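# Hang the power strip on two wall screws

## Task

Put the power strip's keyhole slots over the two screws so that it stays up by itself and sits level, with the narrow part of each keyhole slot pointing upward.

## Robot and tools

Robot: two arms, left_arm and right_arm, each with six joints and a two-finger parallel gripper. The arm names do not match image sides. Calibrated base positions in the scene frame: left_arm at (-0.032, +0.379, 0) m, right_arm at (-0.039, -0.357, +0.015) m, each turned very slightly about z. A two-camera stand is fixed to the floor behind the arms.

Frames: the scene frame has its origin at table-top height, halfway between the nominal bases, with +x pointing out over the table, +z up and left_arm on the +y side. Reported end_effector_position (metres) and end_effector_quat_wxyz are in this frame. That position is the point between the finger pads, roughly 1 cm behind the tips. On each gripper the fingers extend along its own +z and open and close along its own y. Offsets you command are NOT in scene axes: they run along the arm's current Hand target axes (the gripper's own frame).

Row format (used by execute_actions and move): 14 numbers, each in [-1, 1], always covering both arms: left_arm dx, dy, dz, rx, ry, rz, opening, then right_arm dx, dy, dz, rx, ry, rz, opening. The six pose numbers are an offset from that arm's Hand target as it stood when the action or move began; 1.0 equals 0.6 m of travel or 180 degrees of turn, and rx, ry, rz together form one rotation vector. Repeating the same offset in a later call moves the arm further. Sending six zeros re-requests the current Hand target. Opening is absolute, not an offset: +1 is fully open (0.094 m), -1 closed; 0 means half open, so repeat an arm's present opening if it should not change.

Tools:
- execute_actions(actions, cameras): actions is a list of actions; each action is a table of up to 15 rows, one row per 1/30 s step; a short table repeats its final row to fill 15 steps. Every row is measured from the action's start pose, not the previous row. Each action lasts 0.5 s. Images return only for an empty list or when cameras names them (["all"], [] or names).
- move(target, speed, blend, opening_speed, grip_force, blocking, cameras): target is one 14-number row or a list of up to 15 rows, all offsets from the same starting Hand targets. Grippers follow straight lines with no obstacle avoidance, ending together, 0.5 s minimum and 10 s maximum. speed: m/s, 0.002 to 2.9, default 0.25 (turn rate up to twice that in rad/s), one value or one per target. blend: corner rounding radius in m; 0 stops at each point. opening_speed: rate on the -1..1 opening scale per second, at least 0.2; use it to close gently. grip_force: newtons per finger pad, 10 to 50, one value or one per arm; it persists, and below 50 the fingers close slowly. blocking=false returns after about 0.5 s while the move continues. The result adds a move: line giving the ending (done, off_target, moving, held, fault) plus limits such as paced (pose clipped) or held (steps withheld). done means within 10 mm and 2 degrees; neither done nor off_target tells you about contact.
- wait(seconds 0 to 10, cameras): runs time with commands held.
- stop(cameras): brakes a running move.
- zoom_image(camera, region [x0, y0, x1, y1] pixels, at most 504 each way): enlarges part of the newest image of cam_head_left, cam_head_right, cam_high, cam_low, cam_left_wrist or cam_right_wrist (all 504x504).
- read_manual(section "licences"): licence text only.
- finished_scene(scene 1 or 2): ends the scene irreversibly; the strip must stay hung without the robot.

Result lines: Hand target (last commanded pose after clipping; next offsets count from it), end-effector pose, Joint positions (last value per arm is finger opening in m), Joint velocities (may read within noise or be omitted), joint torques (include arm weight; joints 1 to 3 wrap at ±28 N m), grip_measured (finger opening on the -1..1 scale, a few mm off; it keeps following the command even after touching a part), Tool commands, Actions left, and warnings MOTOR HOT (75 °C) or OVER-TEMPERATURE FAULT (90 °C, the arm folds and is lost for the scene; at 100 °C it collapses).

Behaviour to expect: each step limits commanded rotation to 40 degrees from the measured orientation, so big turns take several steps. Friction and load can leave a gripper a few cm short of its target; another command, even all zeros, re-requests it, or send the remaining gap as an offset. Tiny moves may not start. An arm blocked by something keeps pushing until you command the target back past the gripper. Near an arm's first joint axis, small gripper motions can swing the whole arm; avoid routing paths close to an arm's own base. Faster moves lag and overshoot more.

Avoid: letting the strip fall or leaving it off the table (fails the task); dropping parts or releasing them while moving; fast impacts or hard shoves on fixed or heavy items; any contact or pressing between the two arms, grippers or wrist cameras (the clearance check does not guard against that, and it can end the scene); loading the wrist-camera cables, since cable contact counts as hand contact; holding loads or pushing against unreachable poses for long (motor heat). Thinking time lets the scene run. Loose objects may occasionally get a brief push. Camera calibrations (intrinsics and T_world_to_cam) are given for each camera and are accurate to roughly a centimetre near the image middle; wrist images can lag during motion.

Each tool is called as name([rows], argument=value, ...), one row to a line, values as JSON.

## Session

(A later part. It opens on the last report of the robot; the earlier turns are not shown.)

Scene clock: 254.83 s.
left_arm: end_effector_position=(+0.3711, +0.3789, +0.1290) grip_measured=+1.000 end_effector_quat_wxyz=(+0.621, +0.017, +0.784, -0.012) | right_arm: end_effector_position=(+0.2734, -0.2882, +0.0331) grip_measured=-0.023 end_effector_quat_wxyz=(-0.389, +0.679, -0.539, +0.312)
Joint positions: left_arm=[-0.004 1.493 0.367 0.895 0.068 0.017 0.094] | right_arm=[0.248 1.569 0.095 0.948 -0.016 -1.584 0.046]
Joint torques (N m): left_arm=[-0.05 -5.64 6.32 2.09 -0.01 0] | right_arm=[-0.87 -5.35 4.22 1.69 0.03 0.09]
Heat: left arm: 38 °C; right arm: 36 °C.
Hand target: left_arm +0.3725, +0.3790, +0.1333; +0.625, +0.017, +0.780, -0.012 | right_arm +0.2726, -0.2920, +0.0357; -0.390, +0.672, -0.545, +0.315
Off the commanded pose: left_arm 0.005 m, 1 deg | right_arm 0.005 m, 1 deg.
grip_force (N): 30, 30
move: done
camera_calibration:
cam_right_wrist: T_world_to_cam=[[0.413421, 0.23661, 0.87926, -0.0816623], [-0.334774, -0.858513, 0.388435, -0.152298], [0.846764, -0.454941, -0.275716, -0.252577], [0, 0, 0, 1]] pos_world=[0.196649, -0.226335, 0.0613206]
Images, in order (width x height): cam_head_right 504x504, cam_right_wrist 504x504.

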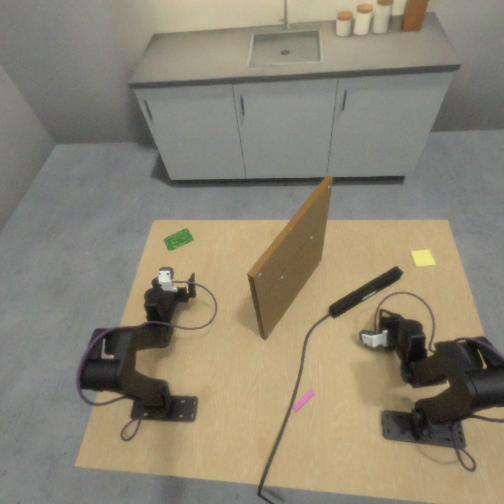

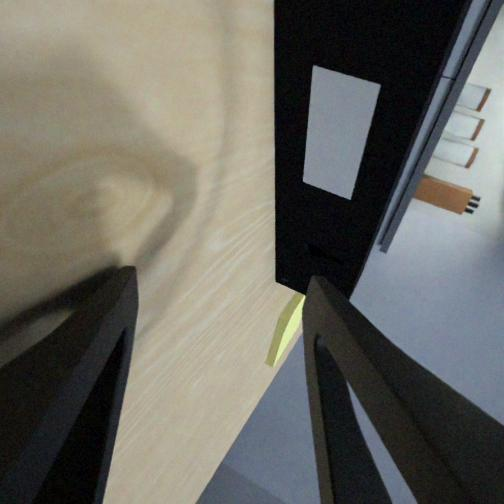

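move([
  [0,0,0,0,0,0,1,0,-0.173,-0.1,0,0,0,1],
  [0,0,0,0,0,0,1,-0.072,-0.231,0.02,-0.330,-0.064,-0.111,1],
], speed=0.2, blend=[0.02,0], cameras=["cam_right_wrist","cam_head_right","cam_head_left"])

Scene clock: 308.07 s.
left_arm: end_effector_position=(+0.3711, +0.3789, +0.1290) grip_measured=+1.000 end_effector_quat_wxyz=(+0.621, +0.017, +0.784, -0.012) | right_arm: end_effector_position=(+0.3414, -0.2350, +0.1494) grip_measured=+0.997 end_effector_quat_wxyz=(-0.007, +0.880, -0.475, +0.004)
Joint positions: left_arm=[-0.004 1.493 0.367 0.895 0.068 0.017 0.094] | right_arm=[0.35 2.067 1.964 -1.452 -0.004 -1.845 0.094]
Joint torques (N m): left_arm=[0.01 -5.67 6.15 2.12 -0.05 -0.01] | right_arm=[0.59 -8.49 10.5 0.1 0.03 -0.04]
Heat: left arm: 39 °C; right arm: 34 °C.
Hand target: left_arm +0.3725, +0.3790, +0.1333; +0.625, +0.017, +0.780, -0.012 | right_arm +0.3413, -0.2333, +0.1500; +0.000, +0.883, -0.469, +0.000
Off the commanded pose: left_arm 0.005 m, 1 deg | right_arm 0.002 m, 1 deg.
grip_force (N): 30, 30
move: done
camera_calibration:
cam_right_wrist: T_world_to_cam=[[0.752204, 0.65584, 0.0637482, -0.119934], [0.471382, -0.603183, 0.643405, -0.382272], [0.460422, -0.453922, -0.762867, -0.0490401], [0, 0, 0, 1]] pos_world=[0.29299, -0.174183, 0.21619]
Images, in order (width x height): cam_head_left 504x504, cam_head_right 504x504, cam_right_wrist 504x504.

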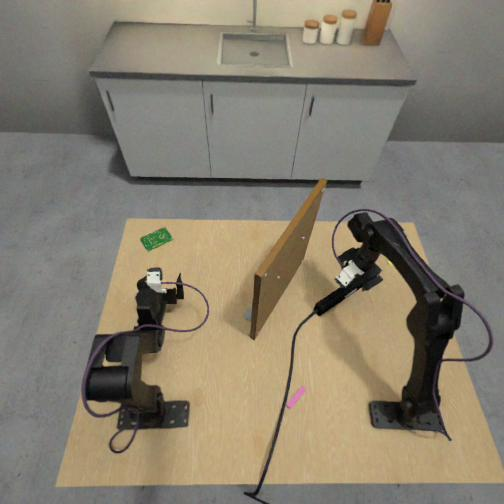

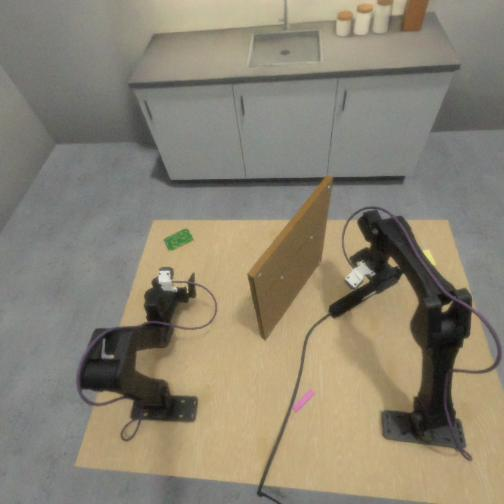

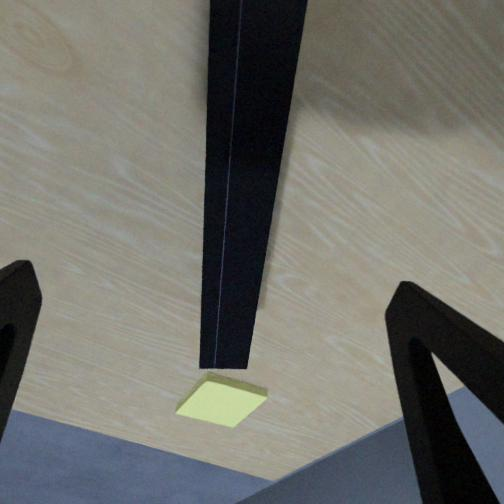

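move([
  [0,0,0,0,0,0,1,0,-0.015,0,0,0,0,1],
  [0,0,0,0,0,0,1,0,-0.015,0.182,0,0,0,1],
  [0,0,0,0,0,0,1,0,-0.015,0.182,0,0,0,-0.5],
  [0,0,0,0,0,0,1,0,-0.015,-0.02,0,0,0,-0.5],
], speed=0.15, opening_speed=0.7)

move(target=[0,0,0,0,0,0,1,0.0,0,0,0.417,0,0,-0.5], speed=0.3, cameras=["cam_right_wrist","cam_head_right"])

Scene clock: 329.90 s.
left_arm: end_effector_position=(+0.3711, +0.3789, +0.1290) grip_measured=+1.000 end_effector_quat_wxyz=(+0.621, +0.017, +0.784, -0.012) | right_arm: end_effector_position=(+0.3442, -0.2291, +0.1539) grip_measured=-0.277 end_effector_quat_wxyz=(+0.006, +0.885, -0.466, -0.008)
Joint positions: left_arm=[-0.004 1.493 0.367 0.895 0.068 0.017 0.094] | right_arm=[0.362 2.135 2.087 -1.543 -0.003 -1.853 0.034]
Joint torques (N m): left_arm=[-0.16 -5.63 6.32 2.06 -0.02 -0.03] | right_arm=[-0.03 -10.07 11.28 0.11 0.01 0.09]
Heat: left arm: 39 °C; right arm: 31 °C.
Hand target: left_arm +0.3725, +0.3790, +0.1333; +0.625, +0.017, +0.780, -0.012 | right_arm +0.3488, -0.2282, +0.1619; +0.000, +0.883, -0.469, +0.000
Off the commanded pose: left_arm 0.005 m, 1 deg | right_arm 0.009 m, 1 deg.
grip_force (N): 30, 30
move: done

Scene clock: 333.33 s.
left_arm: end_effector_position=(+0.3711, +0.3789, +0.1290) grip_measured=+1.000 end_effector_quat_wxyz=(+0.621, +0.017, +0.784, -0.012) | right_arm: end_effector_position=(+0.3355, -0.2247, +0.1398) grip_measured=-0.278 end_effector_quat_wxyz=(-0.514, +0.728, -0.380, +0.250)
Joint positions: left_arm=[-0.004 1.493 0.367 0.895 0.068 0.017 0.094] | right_arm=[0.172 1.437 0.484 0.553 -0.474 -1.734 0.034]
Joint torques (N m): left_arm=[0.13 -5.64 6.34 2.12 -0.02 0] | right_arm=[-0.65 -4.37 7.9 2.73 0.06 0.28]
Heat: left arm: 39 °C; right arm: 32 °C.
Hand target: left_arm +0.3725, +0.3790, +0.1333; +0.625, +0.017, +0.780, -0.012 | right_arm +0.3488, -0.2283, +0.1619; -0.538, +0.700, -0.372, +0.286
Off the commanded pose: left_arm 0.005 m, 1 deg | right_arm 0.026 m, 6 deg.
grip_force (N): 30, 30
move: off_target (right_arm)
camera_calibration:
cam_right_wrist: T_world_to_cam=[[0.177267, 0.26449, 0.947956, -0.140299], [-0.015041, -0.96237, 0.271325, -0.232714], [0.984048, -0.0623551, -0.166618, -0.219948], [0, 0, 0, 1]] pos_world=[0.23781, -0.200564, 0.159491]
Images, in order (width x height): cam_head_right 504x504, cam_right_wrist 504x504.

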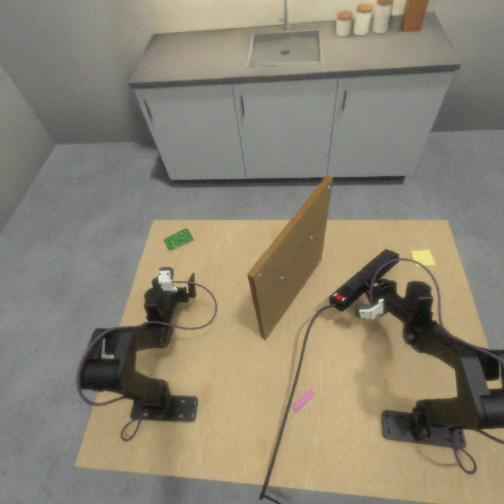

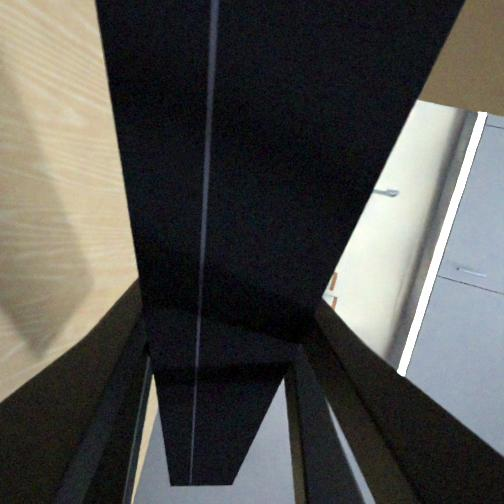

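move(target=[0,0,0,0,0,0,1,0,0,0,0.111,0,0,-0.5], speed=0.3)

move(target=[0,0,0,0,0,0,1,0,0.155,0.039,0,0,0,-0.5], speed=0.15)

Scene clock: 342.07 s.
left_arm: end_effector_position=(+0.3711, +0.3789, +0.1290) grip_measured=+1.000 end_effector_quat_wxyz=(+0.621, +0.017, +0.784, -0.012) | right_arm: end_effector_position=(+0.3400, -0.2220, +0.1337) grip_measured=-0.278 end_effector_quat_wxyz=(+0.620, -0.640, +0.340, -0.299)
Joint positions: left_arm=[-0.004 1.493 0.367 0.895 0.068 0.017 0.094] | right_arm=[0.161 1.837 0.33 1.448 -0.514 -1.56 0.034]
Joint torques (N m): left_arm=[0.1 -5.34 6.2 2.07 -0.01 0] | right_arm=[-0.68 -5.19 6.05 2.91 0.27 0.16]
Heat: left arm: 39 °C; right arm: 35 °C.
Hand target: left_arm +0.3725, +0.3790, +0.1333; +0.625, +0.017, +0.780, -0.012 | right_arm +0.3488, -0.2283, +0.1620; +0.651, -0.596, +0.317, -0.346
Off the commanded pose: left_arm 0.005 m, 1 deg | right_arm 0.030 m, 9 deg.
joint sent to its limit (right arm) — joint 4 (wrist pitch), upper limit. The joint targets still meet the commanded pose.
grip_force (N): 30, 30
move: off_target (right_arm)

Scene clock: 343.23 s.
left_arm: end_effector_position=(+0.3711, +0.3789, +0.1290) grip_measured=+1.000 end_effector_quat_wxyz=(+0.621, +0.017, +0.784, -0.012) | right_arm: end_effector_position=(+0.3613, -0.2104, +0.0490) grip_measured=-0.278 end_effector_quat_wxyz=(-0.574, +0.688, -0.357, +0.265)
Joint positions: left_arm=[-0.004 1.493 0.367 0.895 0.068 0.017 0.094] | right_arm=[0.187 2.163 0.46 1.471 -0.503 -1.638 0.034]
Joint torques (N m): left_arm=[-0.06 -5.56 6.28 2.16 -0.01 0.01] | right_arm=[0.02 -6.52 6.13 2.67 0.08 0.1]
Heat: left arm: 39 °C; right arm: 35 °C.
Hand target: left_arm +0.3725, +0.3790, +0.1333; +0.625, +0.017, +0.780, -0.012 | right_arm +0.3748, -0.2107, +0.0713; -0.651, +0.597, -0.317, +0.346
Off the commanded pose: left_arm 0.005 m, 1 deg | right_arm 0.026 m, 17 deg.
joint sent to its limit (right arm) — joint 4 (wrist pitch), upper limit. The joint targets are off in orientation, not in position.
grip_force (N): 30, 30
move: off_target (right_arm)

move(target=[0,0,0,0,0,0,1,0,-0.075,-0.018,0,0.124,0.03,-0.5], speed=0.2)

move(target=[0,0,0,0,0,0,1,0,0,0,0,0,0,-0.5], cameras=["cam_head_right"])

Scene clock: 357.53 s.
left_arm: end_effector_position=(+0.3711, +0.3789, +0.1290) grip_measured=+1.000 end_effector_quat_wxyz=(+0.621, +0.017, +0.784, -0.012) | right_arm: end_effector_position=(+0.3522, -0.2116, +0.0721) grip_measured=-0.278 end_effector_quat_wxyz=(-0.520, +0.593, -0.494, +0.366)
Joint positions: left_arm=[-0.004 1.493 0.367 0.895 0.068 0.017 0.094] | right_arm=[0.464 2.03 0.36 1.476 0.156 -1.459 0.034]
Joint torques (N m): left_arm=[-0.09 -5.49 6.27 2.13 -0.01 -0.05] | right_arm=[-0.16 -10.5 4.74 2.7 0.58 0.24]
Heat: left arm: 40 °C; right arm: 38 °C.
Hand target: left_arm +0.3725, +0.3790, +0.1333; +0.625, +0.017, +0.780, -0.012 | right_arm +0.3626, -0.2190, +0.1153; -0.593, +0.503, -0.464, +0.424
Off the commanded pose: left_arm 0.005 m, 1 deg | right_arm 0.045 m, 15 deg.
joint sent to its limit (right arm) — joint 4 (wrist pitch), upper limit. The joint targets are off in orientation, not in position.
grip_force (N): 30, 30
move: off_target (right_arm)

Scene clock: 358.03 s.
left_arm: end_effector_position=(+0.3711, +0.3789, +0.1290) grip_measured=+1.000 end_effector_quat_wxyz=(+0.621, +0.017, +0.784, -0.012) | right_arm: end_effector_position=(+0.3522, -0.2117, +0.0720) grip_measured=-0.278 end_effector_quat_wxyz=(-0.520, +0.593, -0.494, +0.366)
Joint positions: left_arm=[-0.004 1.493 0.367 0.895 0.068 0.017 0.094] | right_arm=[0.464 2.03 0.36 1.476 0.157 -1.459 0.034]
Joint torques (N m): left_arm=[0.01 -5.6 6.19 2.09 0.01 -0.08] | right_arm=[-0.13 -10.48 4.75 2.69 0.61 0.23]
Heat: left arm: 40 °C; right arm: 38 °C.
Hand target: left_arm +0.3725, +0.3790, +0.1333; +0.625, +0.017, +0.780, -0.012 | right_arm +0.3626, -0.2190, +0.1152; -0.593, +0.503, -0.464, +0.424
Off the commanded pose: left_arm 0.005 m, 1 deg | right_arm 0.045 m, 15 deg.
joint sent to its limit (right arm) — joint 4 (wrist pitch), upper limit. The joint targets are off in orientation, not in position.
grip_force (N): 30, 30
move: off_target (right_arm)
Images, in order (width x height): cam_head_right 504x504.

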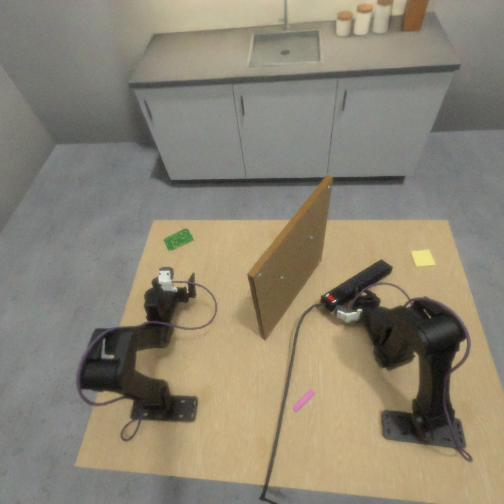

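move(target=[0,0,0,0,0,0,1,0,0.05,0,-0.088,-0.01,-0.015,-0.5], speed=0.15, cameras=["cam_head_right"])

zoom_image(camera="cam_head_right", region=[310, 240, 430, 340])

Scene clock: 385.47 s.
left_arm: end_effector_position=(+0.3711, +0.3789, +0.1290) grip_measured=+1.000 end_effector_quat_wxyz=(+0.621, +0.017, +0.784, -0.012) | right_arm: end_effector_position=(+0.3500, -0.2135, +0.0590) grip_measured=-0.278 end_effector_quat_wxyz=(-0.487, +0.628, -0.497, +0.348)
Joint positions: left_arm=[-0.004 1.493 0.367 0.895 0.068 0.017 0.094] | right_arm=[0.445 1.967 0.367 1.31 0.116 -1.488 0.034]
Joint torques (N m): left_arm=[-0.21 -5.5 6.38 2.09 0.03 -0.02] | right_arm=[-1.39 -9.65 6.9 2 0.05 0.23]
Heat: left arm: 40 °C; right arm: 41 °C.
Hand target: left_arm +0.3725, +0.3790, +0.1333; +0.625, +0.017, +0.780, -0.012 | right_arm +0.3637, -0.2149, +0.0856; -0.515, +0.597, -0.497, +0.362
Off the commanded pose: left_arm 0.005 m, 1 deg | right_arm 0.030 m, 5 deg.
grip_force (N): 30, 30
move: off_target (right_arm)
Images, in order (width x height): cam_head_right 504x504.

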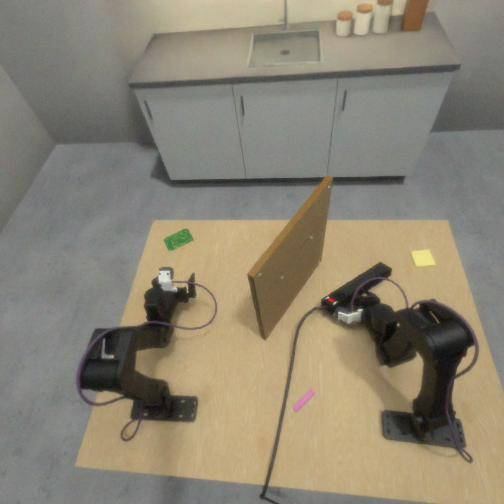

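Scaled by 4.200 from the camera's 504x504 image, which has a finer 720x720 frame.

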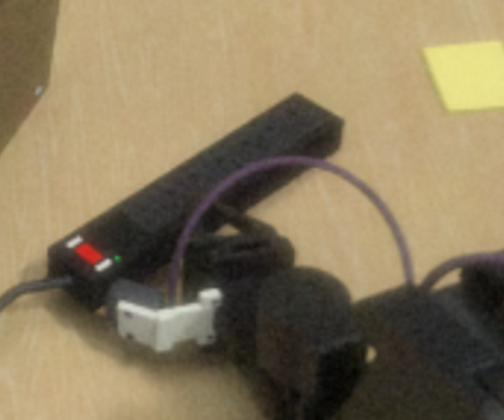

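move(target=[0,0,0,0,0,0,1,0,0.033,0.008,0,0,0,-0.5], speed=0.1)

move(target=[0,0,0,0,0,0,1,0,0.025,0.006,0,0,0,-0.5], speed=0.1, cameras=["cam_head_right","cam_right_wrist"])

zoom_image(camera="cam_head_right", region=[310, 240, 430, 340])

Scene clock: 392.53 s.
left_arm: end_effector_position=(+0.3711, +0.3789, +0.1290) grip_measured=+1.000 end_effector_quat_wxyz=(+0.621, +0.017, +0.784, -0.012) | right_arm: end_effector_position=(+0.3540, -0.2117, +0.0550) grip_measured=-0.278 end_effector_quat_wxyz=(-0.494, +0.624, -0.489, +0.356)
Joint positions: left_arm=[-0.004 1.493 0.367 0.895 0.068 0.017 0.094] | right_arm=[0.445 2.037 0.38 1.394 0.116 -1.499 0.034]
Joint torques (N m): left_arm=[0.02 -5.49 6.56 2.11 -0.01 0] | right_arm=[-0.81 -5.31 6.09 2.27 0.11 0.35]
Heat: left arm: 40 °C; right arm: 41 °C.
Hand target: left_arm +0.3725, +0.3790, +0.1333; +0.625, +0.017, +0.780, -0.012 | right_arm +0.3639, -0.2131, +0.0652; -0.515, +0.597, -0.497, +0.362
Off the commanded pose: left_arm 0.005 m, 1 deg | right_arm 0.014 m, 4 deg.
grip_force (N): 30, 30
move: off_target (right_arm)

Scene clock: 393.37 s.
left_arm: end_effector_position=(+0.3711, +0.3789, +0.1290) grip_measured=+1.000 end_effector_quat_wxyz=(+0.621, +0.017, +0.784, -0.012) | right_arm: end_effector_position=(+0.3589, -0.2097, +0.0486) grip_measured=-0.278 end_effector_quat_wxyz=(-0.500, +0.622, -0.478, +0.366)
Joint positions: left_arm=[-0.004 1.493 0.367 0.895 0.068 0.017 0.094] | right_arm=[0.445 2.122 0.401 1.485 0.116 -1.52 0.034]
Joint torques (N m): left_arm=[0.01 -5.76 6.34 2.11 0.04 0.04] | right_arm=[-0.36 -4.71 4.88 2.19 0.15 0.58]
Heat: left arm: 40 °C; right arm: 41 °C.
Hand target: left_arm +0.3725, +0.3790, +0.1333; +0.625, +0.017, +0.780, -0.012 | right_arm +0.3640, -0.2118, +0.0498; -0.515, +0.597, -0.497, +0.362
Off the commanded pose: left_arm 0.005 m, 1 deg | right_arm 0.006 m, 4 deg.
grip_force (N): 30, 30
move: off_target (right_arm)
camera_calibration:
cam_right_wrist: T_world_to_cam=[[0.145226, 0.158965, 0.976545, -0.0740012], [-0.374236, -0.904853, 0.202949, -0.0487893], [0.915891, -0.394931, -0.071918, -0.307117], [0, 0, 0, 1]] pos_world=[0.273774, -0.153674, 0.0600799]
Images, in order (width x height): cam_head_right 504x504, cam_right_wrist 504x504.

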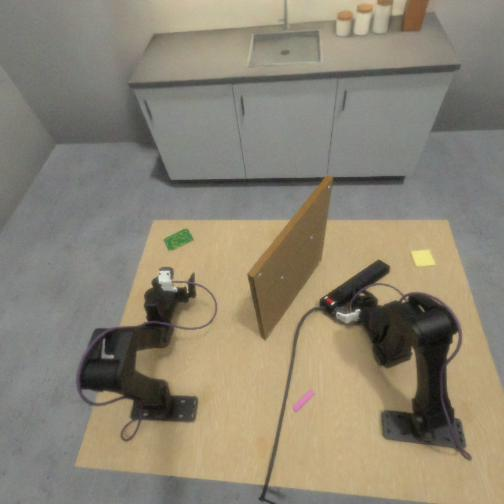

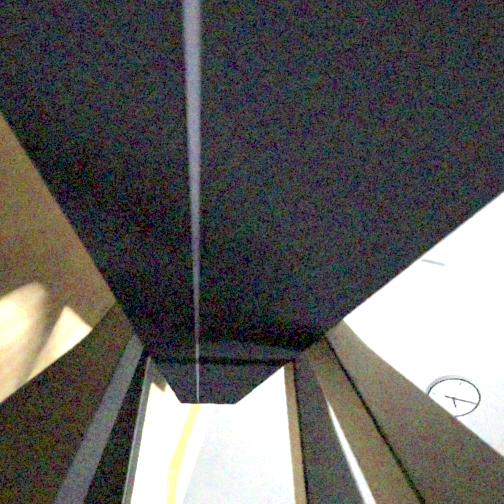

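Scaled by 4.200 from the camera's 504x504 image, which has a finer 720x720 frame.

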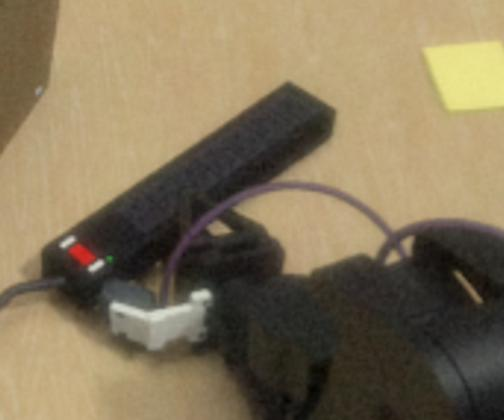

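move(target=[0,0,0,0,0,0,1,0,0.025,0.006,0,0,0,-0.5], speed=0.1)

move(target=[0,0,0,0,0,0,1,0,0.015,0.004,0,0,0,-0.5], speed=0.1, cameras=["cam_head_right","cam_right_wrist","cam_head_left"])

zoom_image(camera="cam_head_right", region=[310, 240, 430, 340])

Scene clock: 401.87 s.
left_arm: end_effector_position=(+0.3711, +0.3789, +0.1290) grip_measured=+1.000 end_effector_quat_wxyz=(+0.621, +0.017, +0.784, -0.012) | right_arm: end_effector_position=(+0.3630, -0.2058, +0.0374) grip_measured=-0.278 end_effector_quat_wxyz=(-0.488, +0.638, -0.465, +0.374)
Joint positions: left_arm=[-0.004 1.493 0.367 0.895 0.068 0.017 0.094] | right_arm=[0.45 2.173 0.431 1.492 0.116 -1.565 0.034]
Joint torques (N m): left_arm=[0.02 -5.48 6.3 2.13 -0.02 0] | right_arm=[-0.51 -3.23 3.3 2.53 0.16 0.95]
Heat: left arm: 40 °C; right arm: 42 °C.
Hand target: left_arm +0.3725, +0.3790, +0.1333; +0.625, +0.017, +0.780, -0.012 | right_arm +0.3641, -0.2106, +0.0344; -0.515, +0.597, -0.497, +0.362
Off the commanded pose: left_arm 0.005 m, 1 deg | right_arm 0.006 m, 7 deg.
joint sent to its limit (right arm) — joint 4 (wrist pitch), upper limit. The joint targets still meet the commanded pose.
grip_force (N): 30, 30
move: off_target (right_arm)

Scene clock: 402.57 s.
left_arm: end_effector_position=(+0.3711, +0.3789, +0.1290) grip_measured=+1.000 end_effector_quat_wxyz=(+0.621, +0.017, +0.784, -0.012) | right_arm: end_effector_position=(+0.3662, -0.2048, +0.0367) grip_measured=-0.278 end_effector_quat_wxyz=(-0.489, +0.635, -0.466, +0.374)
Joint positions: left_arm=[-0.004 1.493 0.367 0.895 0.068 0.017 0.094] | right_arm=[0.45 2.185 0.445 1.494 0.119 -1.562 0.034]
Joint torques (N m): left_arm=[0.05 -5.63 6.15 2.12 0.05 -0.03] | right_arm=[-0.24 -1.91 3.04 2.52 0.17 0.95]
Heat: left arm: 40 °C; right arm: 42 °C.
Hand target: left_arm +0.3725, +0.3790, +0.1333; +0.625, +0.017, +0.780, -0.012 | right_arm +0.3644, -0.2098, +0.0252; -0.515, +0.597, -0.497, +0.362
Off the commanded pose: left_arm 0.005 m, 1 deg | right_arm 0.013 m, 7 deg.
joint sent to its limit (right arm) — joint 4 (wrist pitch), upper limit. The joint targets still meet the commanded pose.
grip_force (N): 30, 30
move: off_target (right_arm)
camera_calibration:
cam_right_wrist: T_world_to_cam=[[0.140469, 0.203149, 0.96902, -0.0531437], [-0.363787, -0.899673, 0.241346, -0.0434006], [0.92083, -0.386418, -0.0524734, -0.313503], [0, 0, 0, 1]] pos_world=[0.280359, -0.149393, 0.0455213]
Images, in order (width x height): cam_head_left 504x504, cam_head_right 504x504, cam_right_wrist 504x504.

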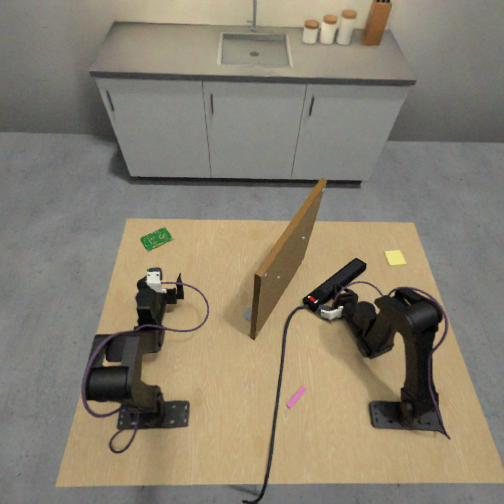

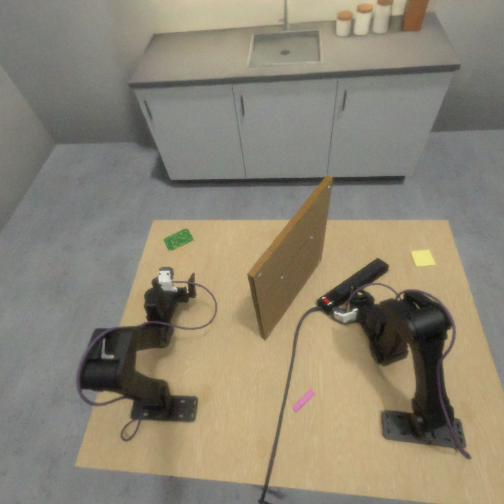

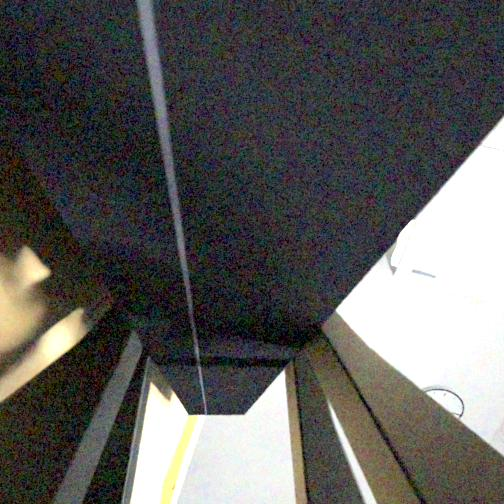

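Scaled by 4.200 from the camera's 504x504 image, which has a finer 720x720 frame.

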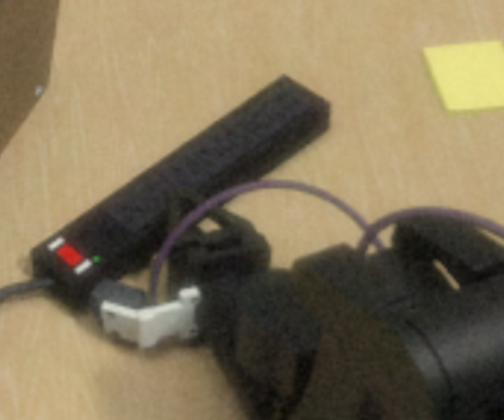

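move([
  [0,0,0,0,0,0,1,0,-0.008,-0.002,0,0,0,-0.5],
  [0,0,0,0,0,0,1,0,-0.008,-0.002,0,0,0,0.1],
  [0,0,0,0,0,0,1,0,0.022,-0.116,0,0,0,0.1],
], speed=0.06, opening_speed=0.5, cameras=["cam_right_wrist","cam_head_right"])

zoom_image(camera="cam_head_right", region=[310, 240, 430, 340])

Scene clock: 418.73 s.
left_arm: end_effector_position=(+0.3711, +0.3789, +0.1290) grip_measured=+1.000 end_effector_quat_wxyz=(+0.621, +0.017, +0.784, -0.012) | right_arm: end_effector_position=(+0.3101, -0.2239, +0.0339) grip_measured=+0.095 end_effector_quat_wxyz=(-0.471, +0.622, -0.523, +0.344)
Joint positions: left_arm=[-0.004 1.493 0.367 0.895 0.068 0.017 0.094] | right_arm=[0.507 2.055 0.226 1.495 0.213 -1.43 0.051]
Joint torques (N m): left_arm=[0.06 -5.5 6.34 2.11 0.03 -0.02] | right_arm=[0.72 -3.1 -1.81 2.48 -0.01 0.12]
Heat: left arm: 40 °C; right arm: 42 °C.
Hand target: left_arm +0.3725, +0.3790, +0.1333; +0.625, +0.017, +0.780, -0.012 | right_arm +0.2958, -0.2271, +0.0269; -0.515, +0.597, -0.497, +0.362
Off the commanded pose: left_arm 0.005 m, 1 deg | right_arm 0.016 m, 7 deg.
joint sent to its limit (right arm) — joint 4 (wrist pitch), upper limit. The joint targets are off in orientation, not in position.
grip_force (N): 30, 30
move: off_target (right_arm); target 2's new opening was sent with right_arm's hand 0.009 m and 7 deg from that target
camera_calibration:
cam_right_wrist: T_world_to_cam=[[0.250139, 0.130273, 0.959406, -0.0885488], [-0.402324, -0.887322, 0.22538, -0.0650875], [0.880662, -0.442368, -0.169541, -0.265495], [0, 0, 0, 1]] pos_world=[0.229775, -0.163664, 0.0546113]
Images, in order (width x height): cam_head_right 504x504, cam_right_wrist 504x504.

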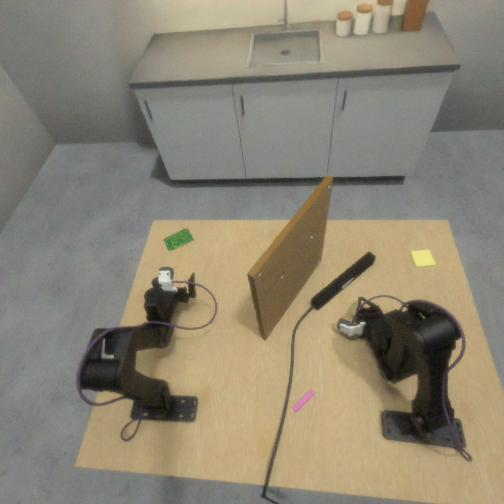

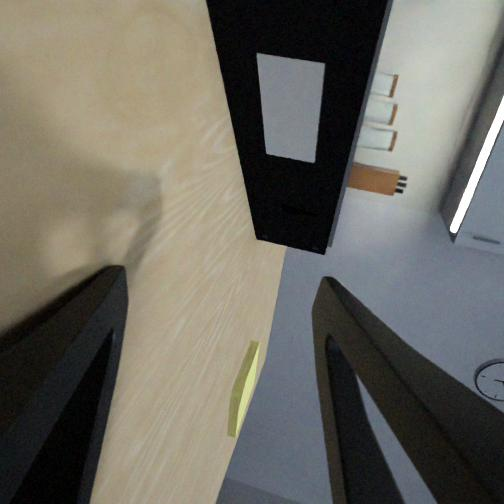

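Scaled by 4.200 from the camera's 504x504 image, which has a finer 720x720 frame.

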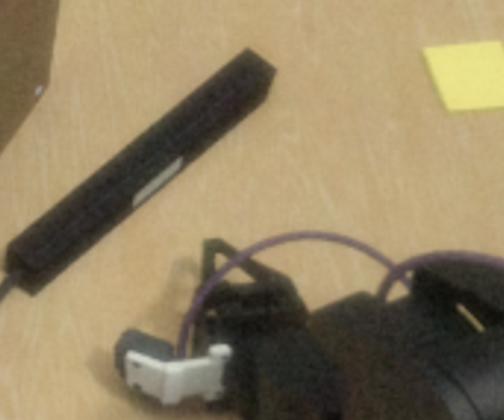

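move([
  [0,0,0,0,0,0,1,-0.027,-0.325,-0.069,0,0,0,0.6],
  [0,0,0,0,0,0,1,-0.082,-0.313,0.114,-0.112,0.544,0.657,1],
], speed=[0.3,0.5], cameras=["cam_right_wrist","cam_head_right"])

Scene clock: 456.63 s.
left_arm: end_effector_position=(+0.3711, +0.3789, +0.1290) grip_measured=+1.000 end_effector_quat_wxyz=(+0.621, +0.017, +0.784, -0.012) | right_arm: end_effector_position=(+0.3881, -0.1654, +0.2004) grip_measured=+0.997 end_effector_quat_wxyz=(+0.073, +0.390, +0.915, +0.077)
Joint positions: left_arm=[-0.004 1.493 0.367 0.895 0.068 0.017 0.094] | right_arm=[0.464 2.254 2.454 -1.557 0.002 1.227 0.094]
Joint torques (N m): left_arm=[0.25 -5.53 6.35 2.17 0.02 0.02] | right_arm=[-0.59 -9.62 10.3 0.46 -0.06 0.09]
Heat: left arm: 41 °C; right arm: 41 °C.
Hand target: left_arm +0.3725, +0.3790, +0.1333; +0.625, +0.017, +0.780, -0.012 | right_arm +0.3898, -0.1669, +0.1997; -0.001, +0.399, +0.917, +0.000
Off the commanded pose: left_arm 0.005 m, 1 deg | right_arm 0.002 m, 12 deg.
joint sent to its limit (right arm) — joint 4 (wrist pitch), lower limit. The joint targets are off in orientation, not in position.
grip_force (N): 30, 30
move: off_target (right_arm); target 2's new opening was sent with right_arm's hand 0.002 m and 12 deg from that target
camera_calibration:
cam_right_wrist: T_world_to_cam=[[-0.611845, -0.778398, -0.140509, 0.129181], [-0.698837, 0.448765, 0.556989, 0.250264], [-0.370503, 0.438983, -0.818548, 0.481316], [0, 0, 0, 1]] pos_world=[0.432262, -0.223046, 0.272737]
Images, in order (width x height): cam_head_right 504x504, cam_right_wrist 504x504.

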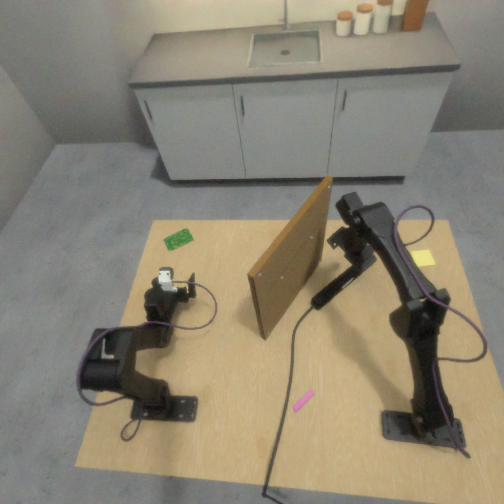

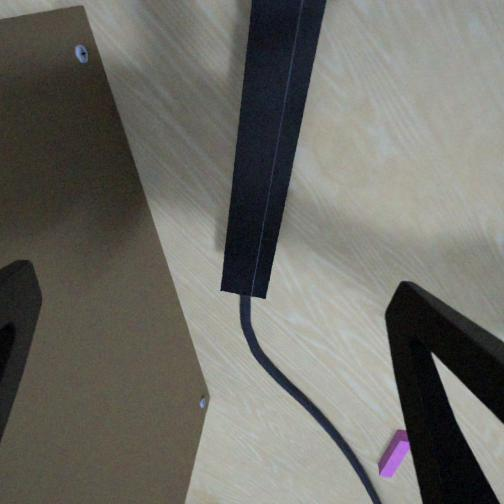

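move([
  [0,0,0,0,0,0,1,0,-0.02,0,0,0,0,1],
  [0,0,0,0,0,0,1,0,-0.02,0.257,0,0,0,1],
], speed=0.15, cameras=["cam_right_wrist","cam_head_right"])

Scene clock: 472.17 s.
left_arm: end_effector_position=(+0.3711, +0.3789, +0.1290) grip_measured=+1.000 end_effector_quat_wxyz=(+0.621, +0.017, +0.784, -0.012) | right_arm: end_effector_position=(+0.3777, -0.1734, +0.0512) grip_measured=+0.997 end_effector_quat_wxyz=(+0.000, +0.396, +0.918, -0.001)
Joint positions: left_arm=[-0.004 1.493 0.367 0.895 0.068 0.017 0.094] | right_arm=[0.457 2.344 2.023 -1.252 0.001 1.227 0.094]
Joint torques (N m): left_arm=[-0.01 -5.64 6.57 2.1 0.06 -0.05] | right_arm=[-0.7 -11.19 7.24 0.37 -0.04 0.01]
Heat: left arm: 41 °C; right arm: 38 °C.
Hand target: left_arm +0.3725, +0.3790, +0.1333; +0.625, +0.017, +0.780, -0.012 | right_arm +0.3808, -0.1750, +0.0455; -0.001, +0.399, +0.917, +0.000
Off the commanded pose: left_arm 0.005 m, 1 deg | right_arm 0.007 m, 0 deg.
grip_force (N): 30, 30
move: done
camera_calibration:
cam_right_wrist: T_world_to_cam=[[-0.626437, -0.777895, 0.0495616, 0.0914933], [-0.57642, 0.505115, 0.642339, 0.288851], [-0.524706, 0.373816, -0.764817, 0.403062], [0, 0, 0, 1]] pos_world=[0.435304, -0.225402, 0.118194]
Images, in order (width x height): cam_head_right 504x504, cam_right_wrist 504x504.

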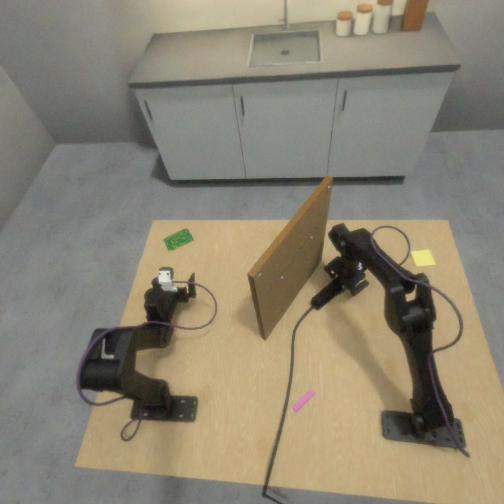

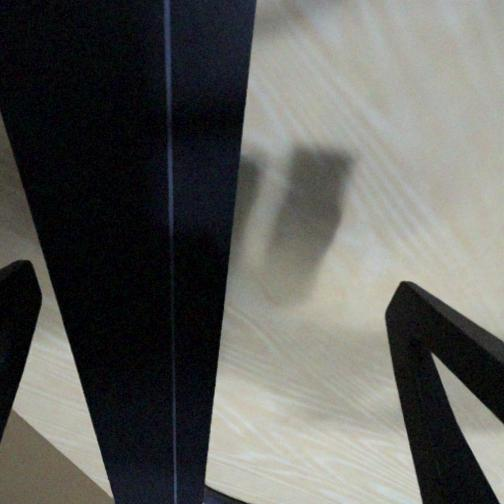

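move(target=[0,0,0,0,0,0,1,0,-0.06,0,0,0,0,1], speed=0.06, cameras=["cam_right_wrist","cam_head_right"])

Scene clock: 476.90 s.
left_arm: end_effector_position=(+0.3711, +0.3789, +0.1290) grip_measured=+1.000 end_effector_quat_wxyz=(+0.621, +0.017, +0.784, -0.012) | right_arm: end_effector_position=(+0.3482, -0.1985, +0.0280) grip_measured=+0.997 end_effector_quat_wxyz=(-0.021, +0.396, +0.918, -0.019)
Joint positions: left_arm=[-0.004 1.493 0.367 0.895 0.068 0.017 0.094] | right_arm=[0.428 2.256 1.778 -1.149 -0.004 1.2 0.094]
Joint torques (N m): left_arm=[-0.02 -5.57 6.35 2.07 0.02 -0.05] | right_arm=[-0.68 -15.76 6.19 0.29 0.01 -0.03]
Heat: left arm: 41 °C; right arm: 37 °C.
Hand target: left_arm +0.3725, +0.3790, +0.1333; +0.625, +0.017, +0.780, -0.012 | right_arm +0.3544, -0.1995, +0.0455; -0.001, +0.399, +0.917, +0.000
Off the commanded pose: left_arm 0.005 m, 1 deg | right_arm 0.019 m, 3 deg.
grip_force (N): 30, 30
move: off_target (right_arm)
camera_calibration:
cam_right_wrist: T_world_to_cam=[[-0.623989, -0.775725, 0.0942793, 0.0529197], [-0.541916, 0.516493, 0.662995, 0.289112], [-0.562996, 0.362611, -0.742663, 0.389687], [0, 0, 0, 1]] pos_world=[0.409088, -0.249578, 0.0927371]
Images, in order (width x height): cam_head_right 504x504, cam_right_wrist 504x504.

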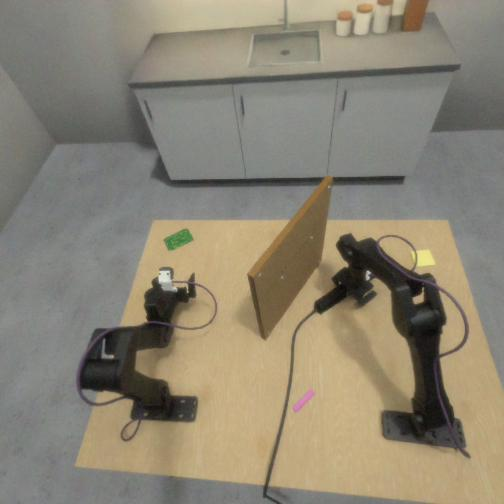

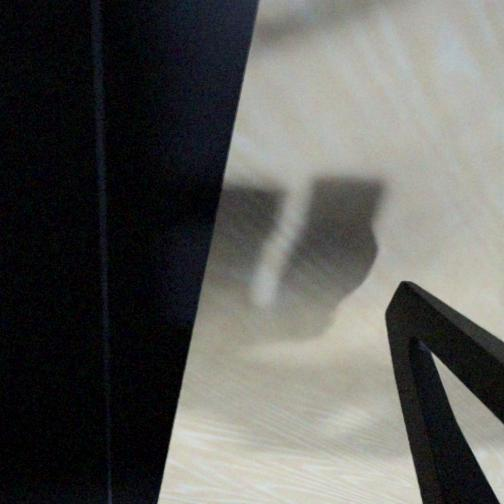

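move([
  [0,0,0,0,0,0,1,0,0.02,-0.03,0,0,0,1],
  [0,0,0,0,0,0,1,0,-0.1,-0.03,0,0,0,1],
], speed=0.08, cameras=["cam_right_wrist","cam_head_right"])

zoom_image(camera="cam_head_right", region=[290, 220, 430, 340])

Scene clock: 486.70 s.
left_arm: end_effector_position=(+0.3711, +0.3789, +0.1290) grip_measured=+1.000 end_effector_quat_wxyz=(+0.621, +0.017, +0.784, -0.012) | right_arm: end_effector_position=(+0.3064, -0.2393, +0.0512) grip_measured=+0.997 end_effector_quat_wxyz=(-0.020, +0.397, +0.917, -0.015)
Joint positions: left_arm=[-0.004 1.493 0.367 0.895 0.068 0.017 0.094] | right_arm=[0.367 2.02 1.501 -1.1 -0.004 1.141 0.094]
Joint torques (N m): left_arm=[-0.05 -5.55 6.31 2.13 0.01 -0.04] | right_arm=[-0.54 -13.33 6.09 0.31 0.01 -0.03]
Heat: left arm: 41 °C; right arm: 36 °C.
Hand target: left_arm +0.3725, +0.3790, +0.1333; +0.625, +0.017, +0.780, -0.012 | right_arm +0.3106, -0.2405, +0.0636; -0.001, +0.399, +0.917, +0.000
Off the commanded pose: left_arm 0.005 m, 1 deg | right_arm 0.013 m, 3 deg.
grip_force (N): 30, 30
move: off_target (right_arm)
camera_calibration:
cam_right_wrist: T_world_to_cam=[[-0.626027, -0.774965, 0.0867143, -0.00573054], [-0.544264, 0.513863, 0.663115, 0.272224], [-0.55845, 0.367932, -0.743478, 0.398071], [0, 0, 0, 1]] pos_world=[0.366877, -0.29079, 0.115939]
Images, in order (width x height): cam_head_right 504x504, cam_right_wrist 504x504.

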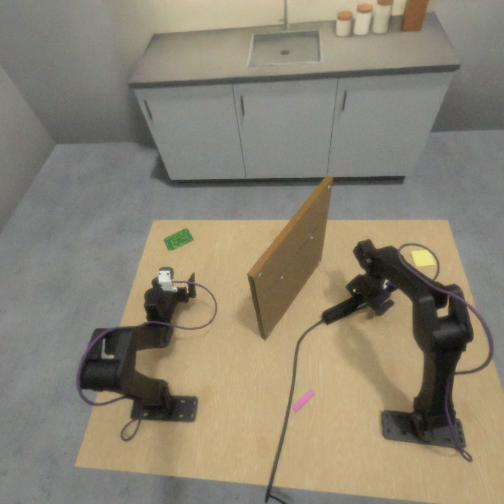

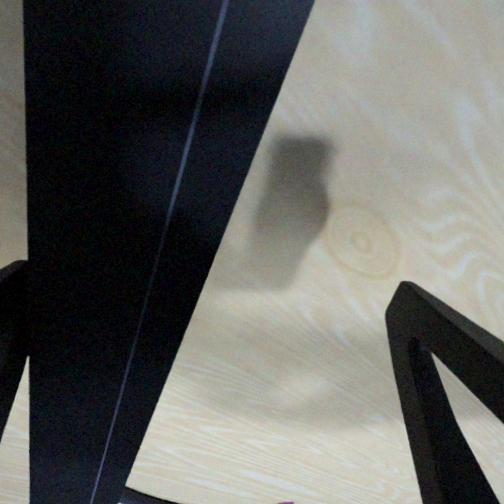

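Scaled by 3.600 from the camera's 504x504 image, which has a finer 720x720 frame.

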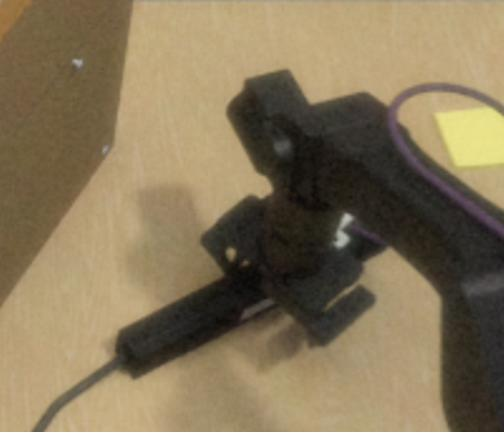

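move([
  [0,0,0,0,0,0,1,0,0.035,-0.0,0,0,0,1],
  [0,0,0,0,0,0,1,0.029,0.035,-0.09,0,0,0.061,1],
  [0,0,0,0,0,0,1,0.029,0.041,-0.09,0,0,0.061,1],
], speed=0.12, cameras=["cam_right_wrist","cam_head_right"])

Scene clock: 554.53 s.
left_arm: end_effector_position=(+0.3711, +0.3789, +0.1290) grip_measured=+1.000 end_effector_quat_wxyz=(+0.621, +0.017, +0.784, -0.012) | right_arm: end_effector_position=(+0.3156, -0.2139, +0.1025) grip_measured=+0.997 end_effector_quat_wxyz=(-0.010, +0.483, +0.875, -0.009)
Joint positions: left_arm=[-0.004 1.493 0.367 0.895 0.068 0.017 0.094] | right_arm=[0.423 2.03 1.723 -1.289 -0.004 1.389 0.094]
Joint torques (N m): left_arm=[0.14 -5.5 6.2 2.09 0.01 0] | right_arm=[0.68 -11.49 10.3 0.01 0.01 0.12]
Heat: left arm: 41 °C; right arm: 40 °C.
Hand target: left_arm +0.3725, +0.3790, +0.1333; +0.625, +0.017, +0.780, -0.012 | right_arm +0.3168, -0.2110, +0.1176; -0.001, +0.484, +0.875, +0.000
Off the commanded pose: left_arm 0.005 m, 1 deg | right_arm 0.015 m, 1 deg.
grip_force (N): 30, 30
move: off_target (right_arm)
camera_calibration:
cam_right_wrist: T_world_to_cam=[[-0.764359, -0.640933, 0.0704236, 0.0891684], [-0.451947, 0.610449, 0.650458, 0.22296], [-0.45989, 0.465356, -0.75627, 0.4231], [0, 0, 0, 1]] pos_world=[0.363502, -0.275846, 0.168672]
Images, in order (width x height): cam_head_right 504x504, cam_right_wrist 504x504.

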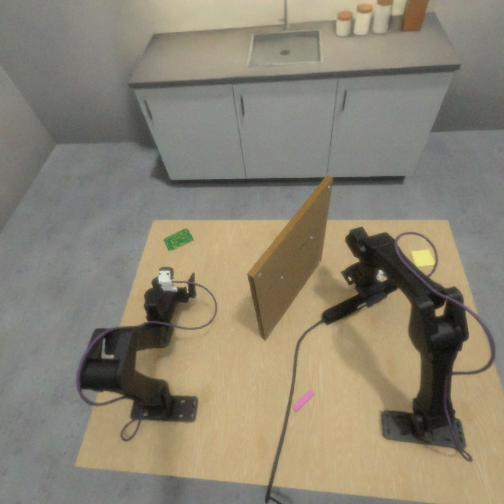

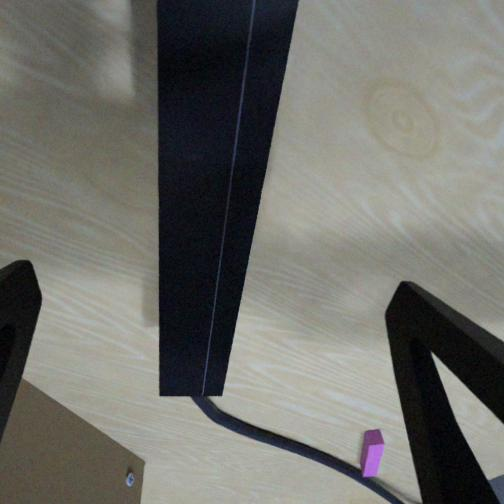

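move([
  [0,0,0,0,0,0,1,0,0.004,0.125,0,0,0,1],
  [0,0,0,0,0,0,1,0,0.004,0.125,0,0,0,-0.5],
  [0,0,0,0,0,0,1,0,0.004,-0.1,0,0,0,-0.5],
], speed=0.15, opening_speed=0.7)

move(target=[0,0,0,0,0,0,1,0.07,0.015,0,0,0,-0.539,-0.5], speed=0.4, cameras=["cam_head_right"])

Scene clock: 585.97 s.
left_arm: end_effector_position=(+0.3711, +0.3789, +0.1290) grip_measured=+1.000 end_effector_quat_wxyz=(+0.621, +0.017, +0.784, -0.012) | right_arm: end_effector_position=(+0.3134, -0.2102, +0.1667) grip_measured=-0.278 end_effector_quat_wxyz=(-0.013, +0.476, +0.879, -0.009)
Joint positions: left_arm=[-0.004 1.493 0.367 0.895 0.068 0.017 0.094] | right_arm=[0.432 2.052 2.011 -1.561 -0.008 1.382 0.034]
Joint torques (N m): left_arm=[0.12 -5.5 6.37 2.13 -0.02 -0.06] | right_arm=[-0.16 -9.95 11.34 0.11 0.05 0.12]
Heat: left arm: 41 °C; right arm: 36 °C.
Hand target: left_arm +0.3725, +0.3790, +0.1333; +0.625, +0.017, +0.780, -0.012 | right_arm +0.3189, -0.2098, +0.1775; -0.001, +0.484, +0.875, +0.000
Off the commanded pose: left_arm 0.005 m, 1 deg | right_arm 0.012 m, 2 deg.
grip_force (N): 30, 30
move: off_target (right_arm)

Scene clock: 588.97 s.
left_arm: end_effector_position=(+0.3711, +0.3789, +0.1290) grip_measured=+1.000 end_effector_quat_wxyz=(+0.621, +0.017, +0.784, -0.012) | right_arm: end_effector_position=(+0.2993, -0.1698, +0.1734) grip_measured=-0.278 end_effector_quat_wxyz=(-0.004, -0.313, +0.950, +0.009)
Joint positions: left_arm=[-0.004 1.493 0.367 0.895 0.068 0.017 0.094] | right_arm=[0.537 2.052 2.039 -1.563 -0.02 -0.142 0.034]
Joint torques (N m): left_arm=[-0.05 -5.52 6.46 2.13 0.03 -0.03] | right_arm=[0.36 -8.55 11.18 0.12 0.16 -0.36]
Heat: left arm: 41 °C; right arm: 35 °C.
Hand target: left_arm +0.3725, +0.3790, +0.1333; +0.625, +0.017, +0.780, -0.012 | right_arm +0.3043, -0.1693, +0.1776; +0.000, -0.334, +0.942, +0.001
Off the commanded pose: left_arm 0.005 m, 1 deg | right_arm 0.006 m, 3 deg.
joint sent to its limit (right arm) — joint 4 (wrist pitch), lower limit. The joint targets still meet the commanded pose.
grip_force (N): 30, 30
move: off_target (right_arm)
Images, in order (width x height): cam_head_right 504x504.

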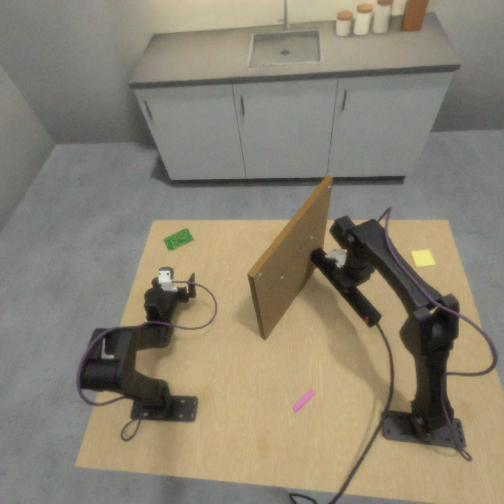

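move([
  [0,0,0,0,0,0,1,0.117,-0.055,0,0,0,0,-0.5],
  [0,0,0,0,0,0,1,0.117,-0.055,0,0,0,-0.53,-0.5],
  [0,0,0,0,0,0,1,-0.023,0.065,0,0,0,-0.53,-0.5],
], speed=0.3, cameras=["cam_head_right","cam_head_left","cam_right_wrist"])

Scene clock: 607.73 s.
left_arm: end_effector_position=(+0.3711, +0.3789, +0.1290) grip_measured=+1.000 end_effector_quat_wxyz=(+0.621, +0.017, +0.784, -0.012) | right_arm: end_effector_position=(+0.2611, -0.1237, +0.1652) grip_measured=-0.278 end_effector_quat_wxyz=(+0.006, +0.905, -0.420, -0.061)
Joint positions: left_arm=[-0.004 1.493 0.367 0.895 0.068 0.017 0.094] | right_arm=[0.655 2.089 2.055 -1.609 -0.099 -1.663 0.034]
Joint torques (N m): left_arm=[0.05 -5.68 6.35 2.12 0.05 -0.03] | right_arm=[-1.2 -10.04 13.08 0.44 0.95 -0.69]
Heat: left arm: 41 °C; right arm: 34 °C.
Hand target: left_arm +0.3725, +0.3790, +0.1333; +0.625, +0.017, +0.780, -0.012 | right_arm +0.2904, -0.1304, +0.1777; +0.000, +0.922, -0.387, -0.001
Off the commanded pose: left_arm 0.005 m, 1 deg | right_arm 0.033 m, 8 deg.
joint read past its limit (right arm) — joint 4 (wrist pitch), lower limit.
joint sent to its limit (right arm) — joint 4 (wrist pitch), lower limit. The joint targets still meet the commanded pose.
grip_force (N): 30, 30
move: off_target (right_arm)
camera_calibration:
cam_right_wrist: T_world_to_cam=[[0.672053, 0.740503, -0.000190486, -0.0915004], [0.61703, -0.559852, 0.553028, -0.305259], [0.409412, -0.371782, -0.833163, 0.0856779], [0, 0, 0, 1]] pos_world=[0.21477, -0.0712901, 0.240183]
Images, in order (width x height): cam_head_left 504x504, cam_head_right 504x504, cam_right_wrist 504x504.

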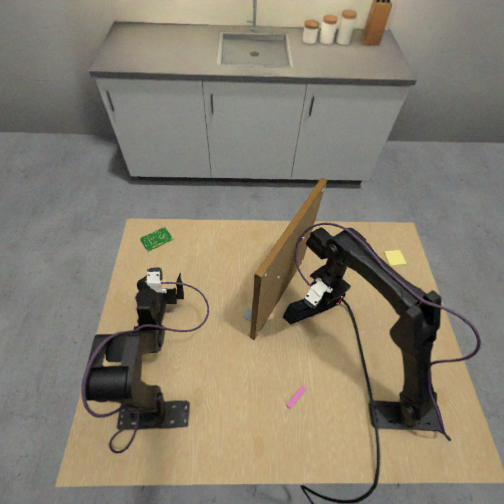

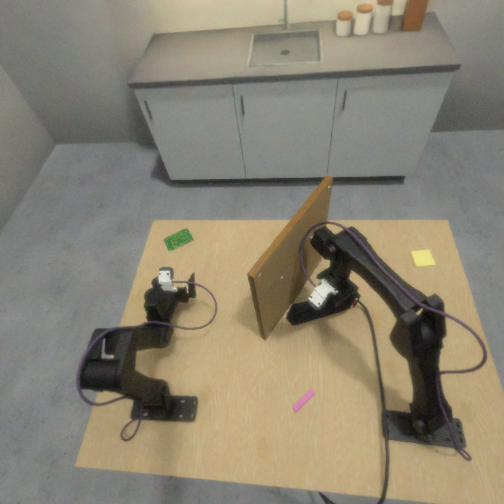

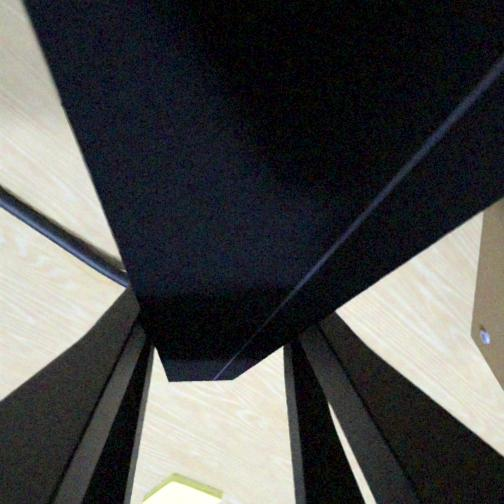

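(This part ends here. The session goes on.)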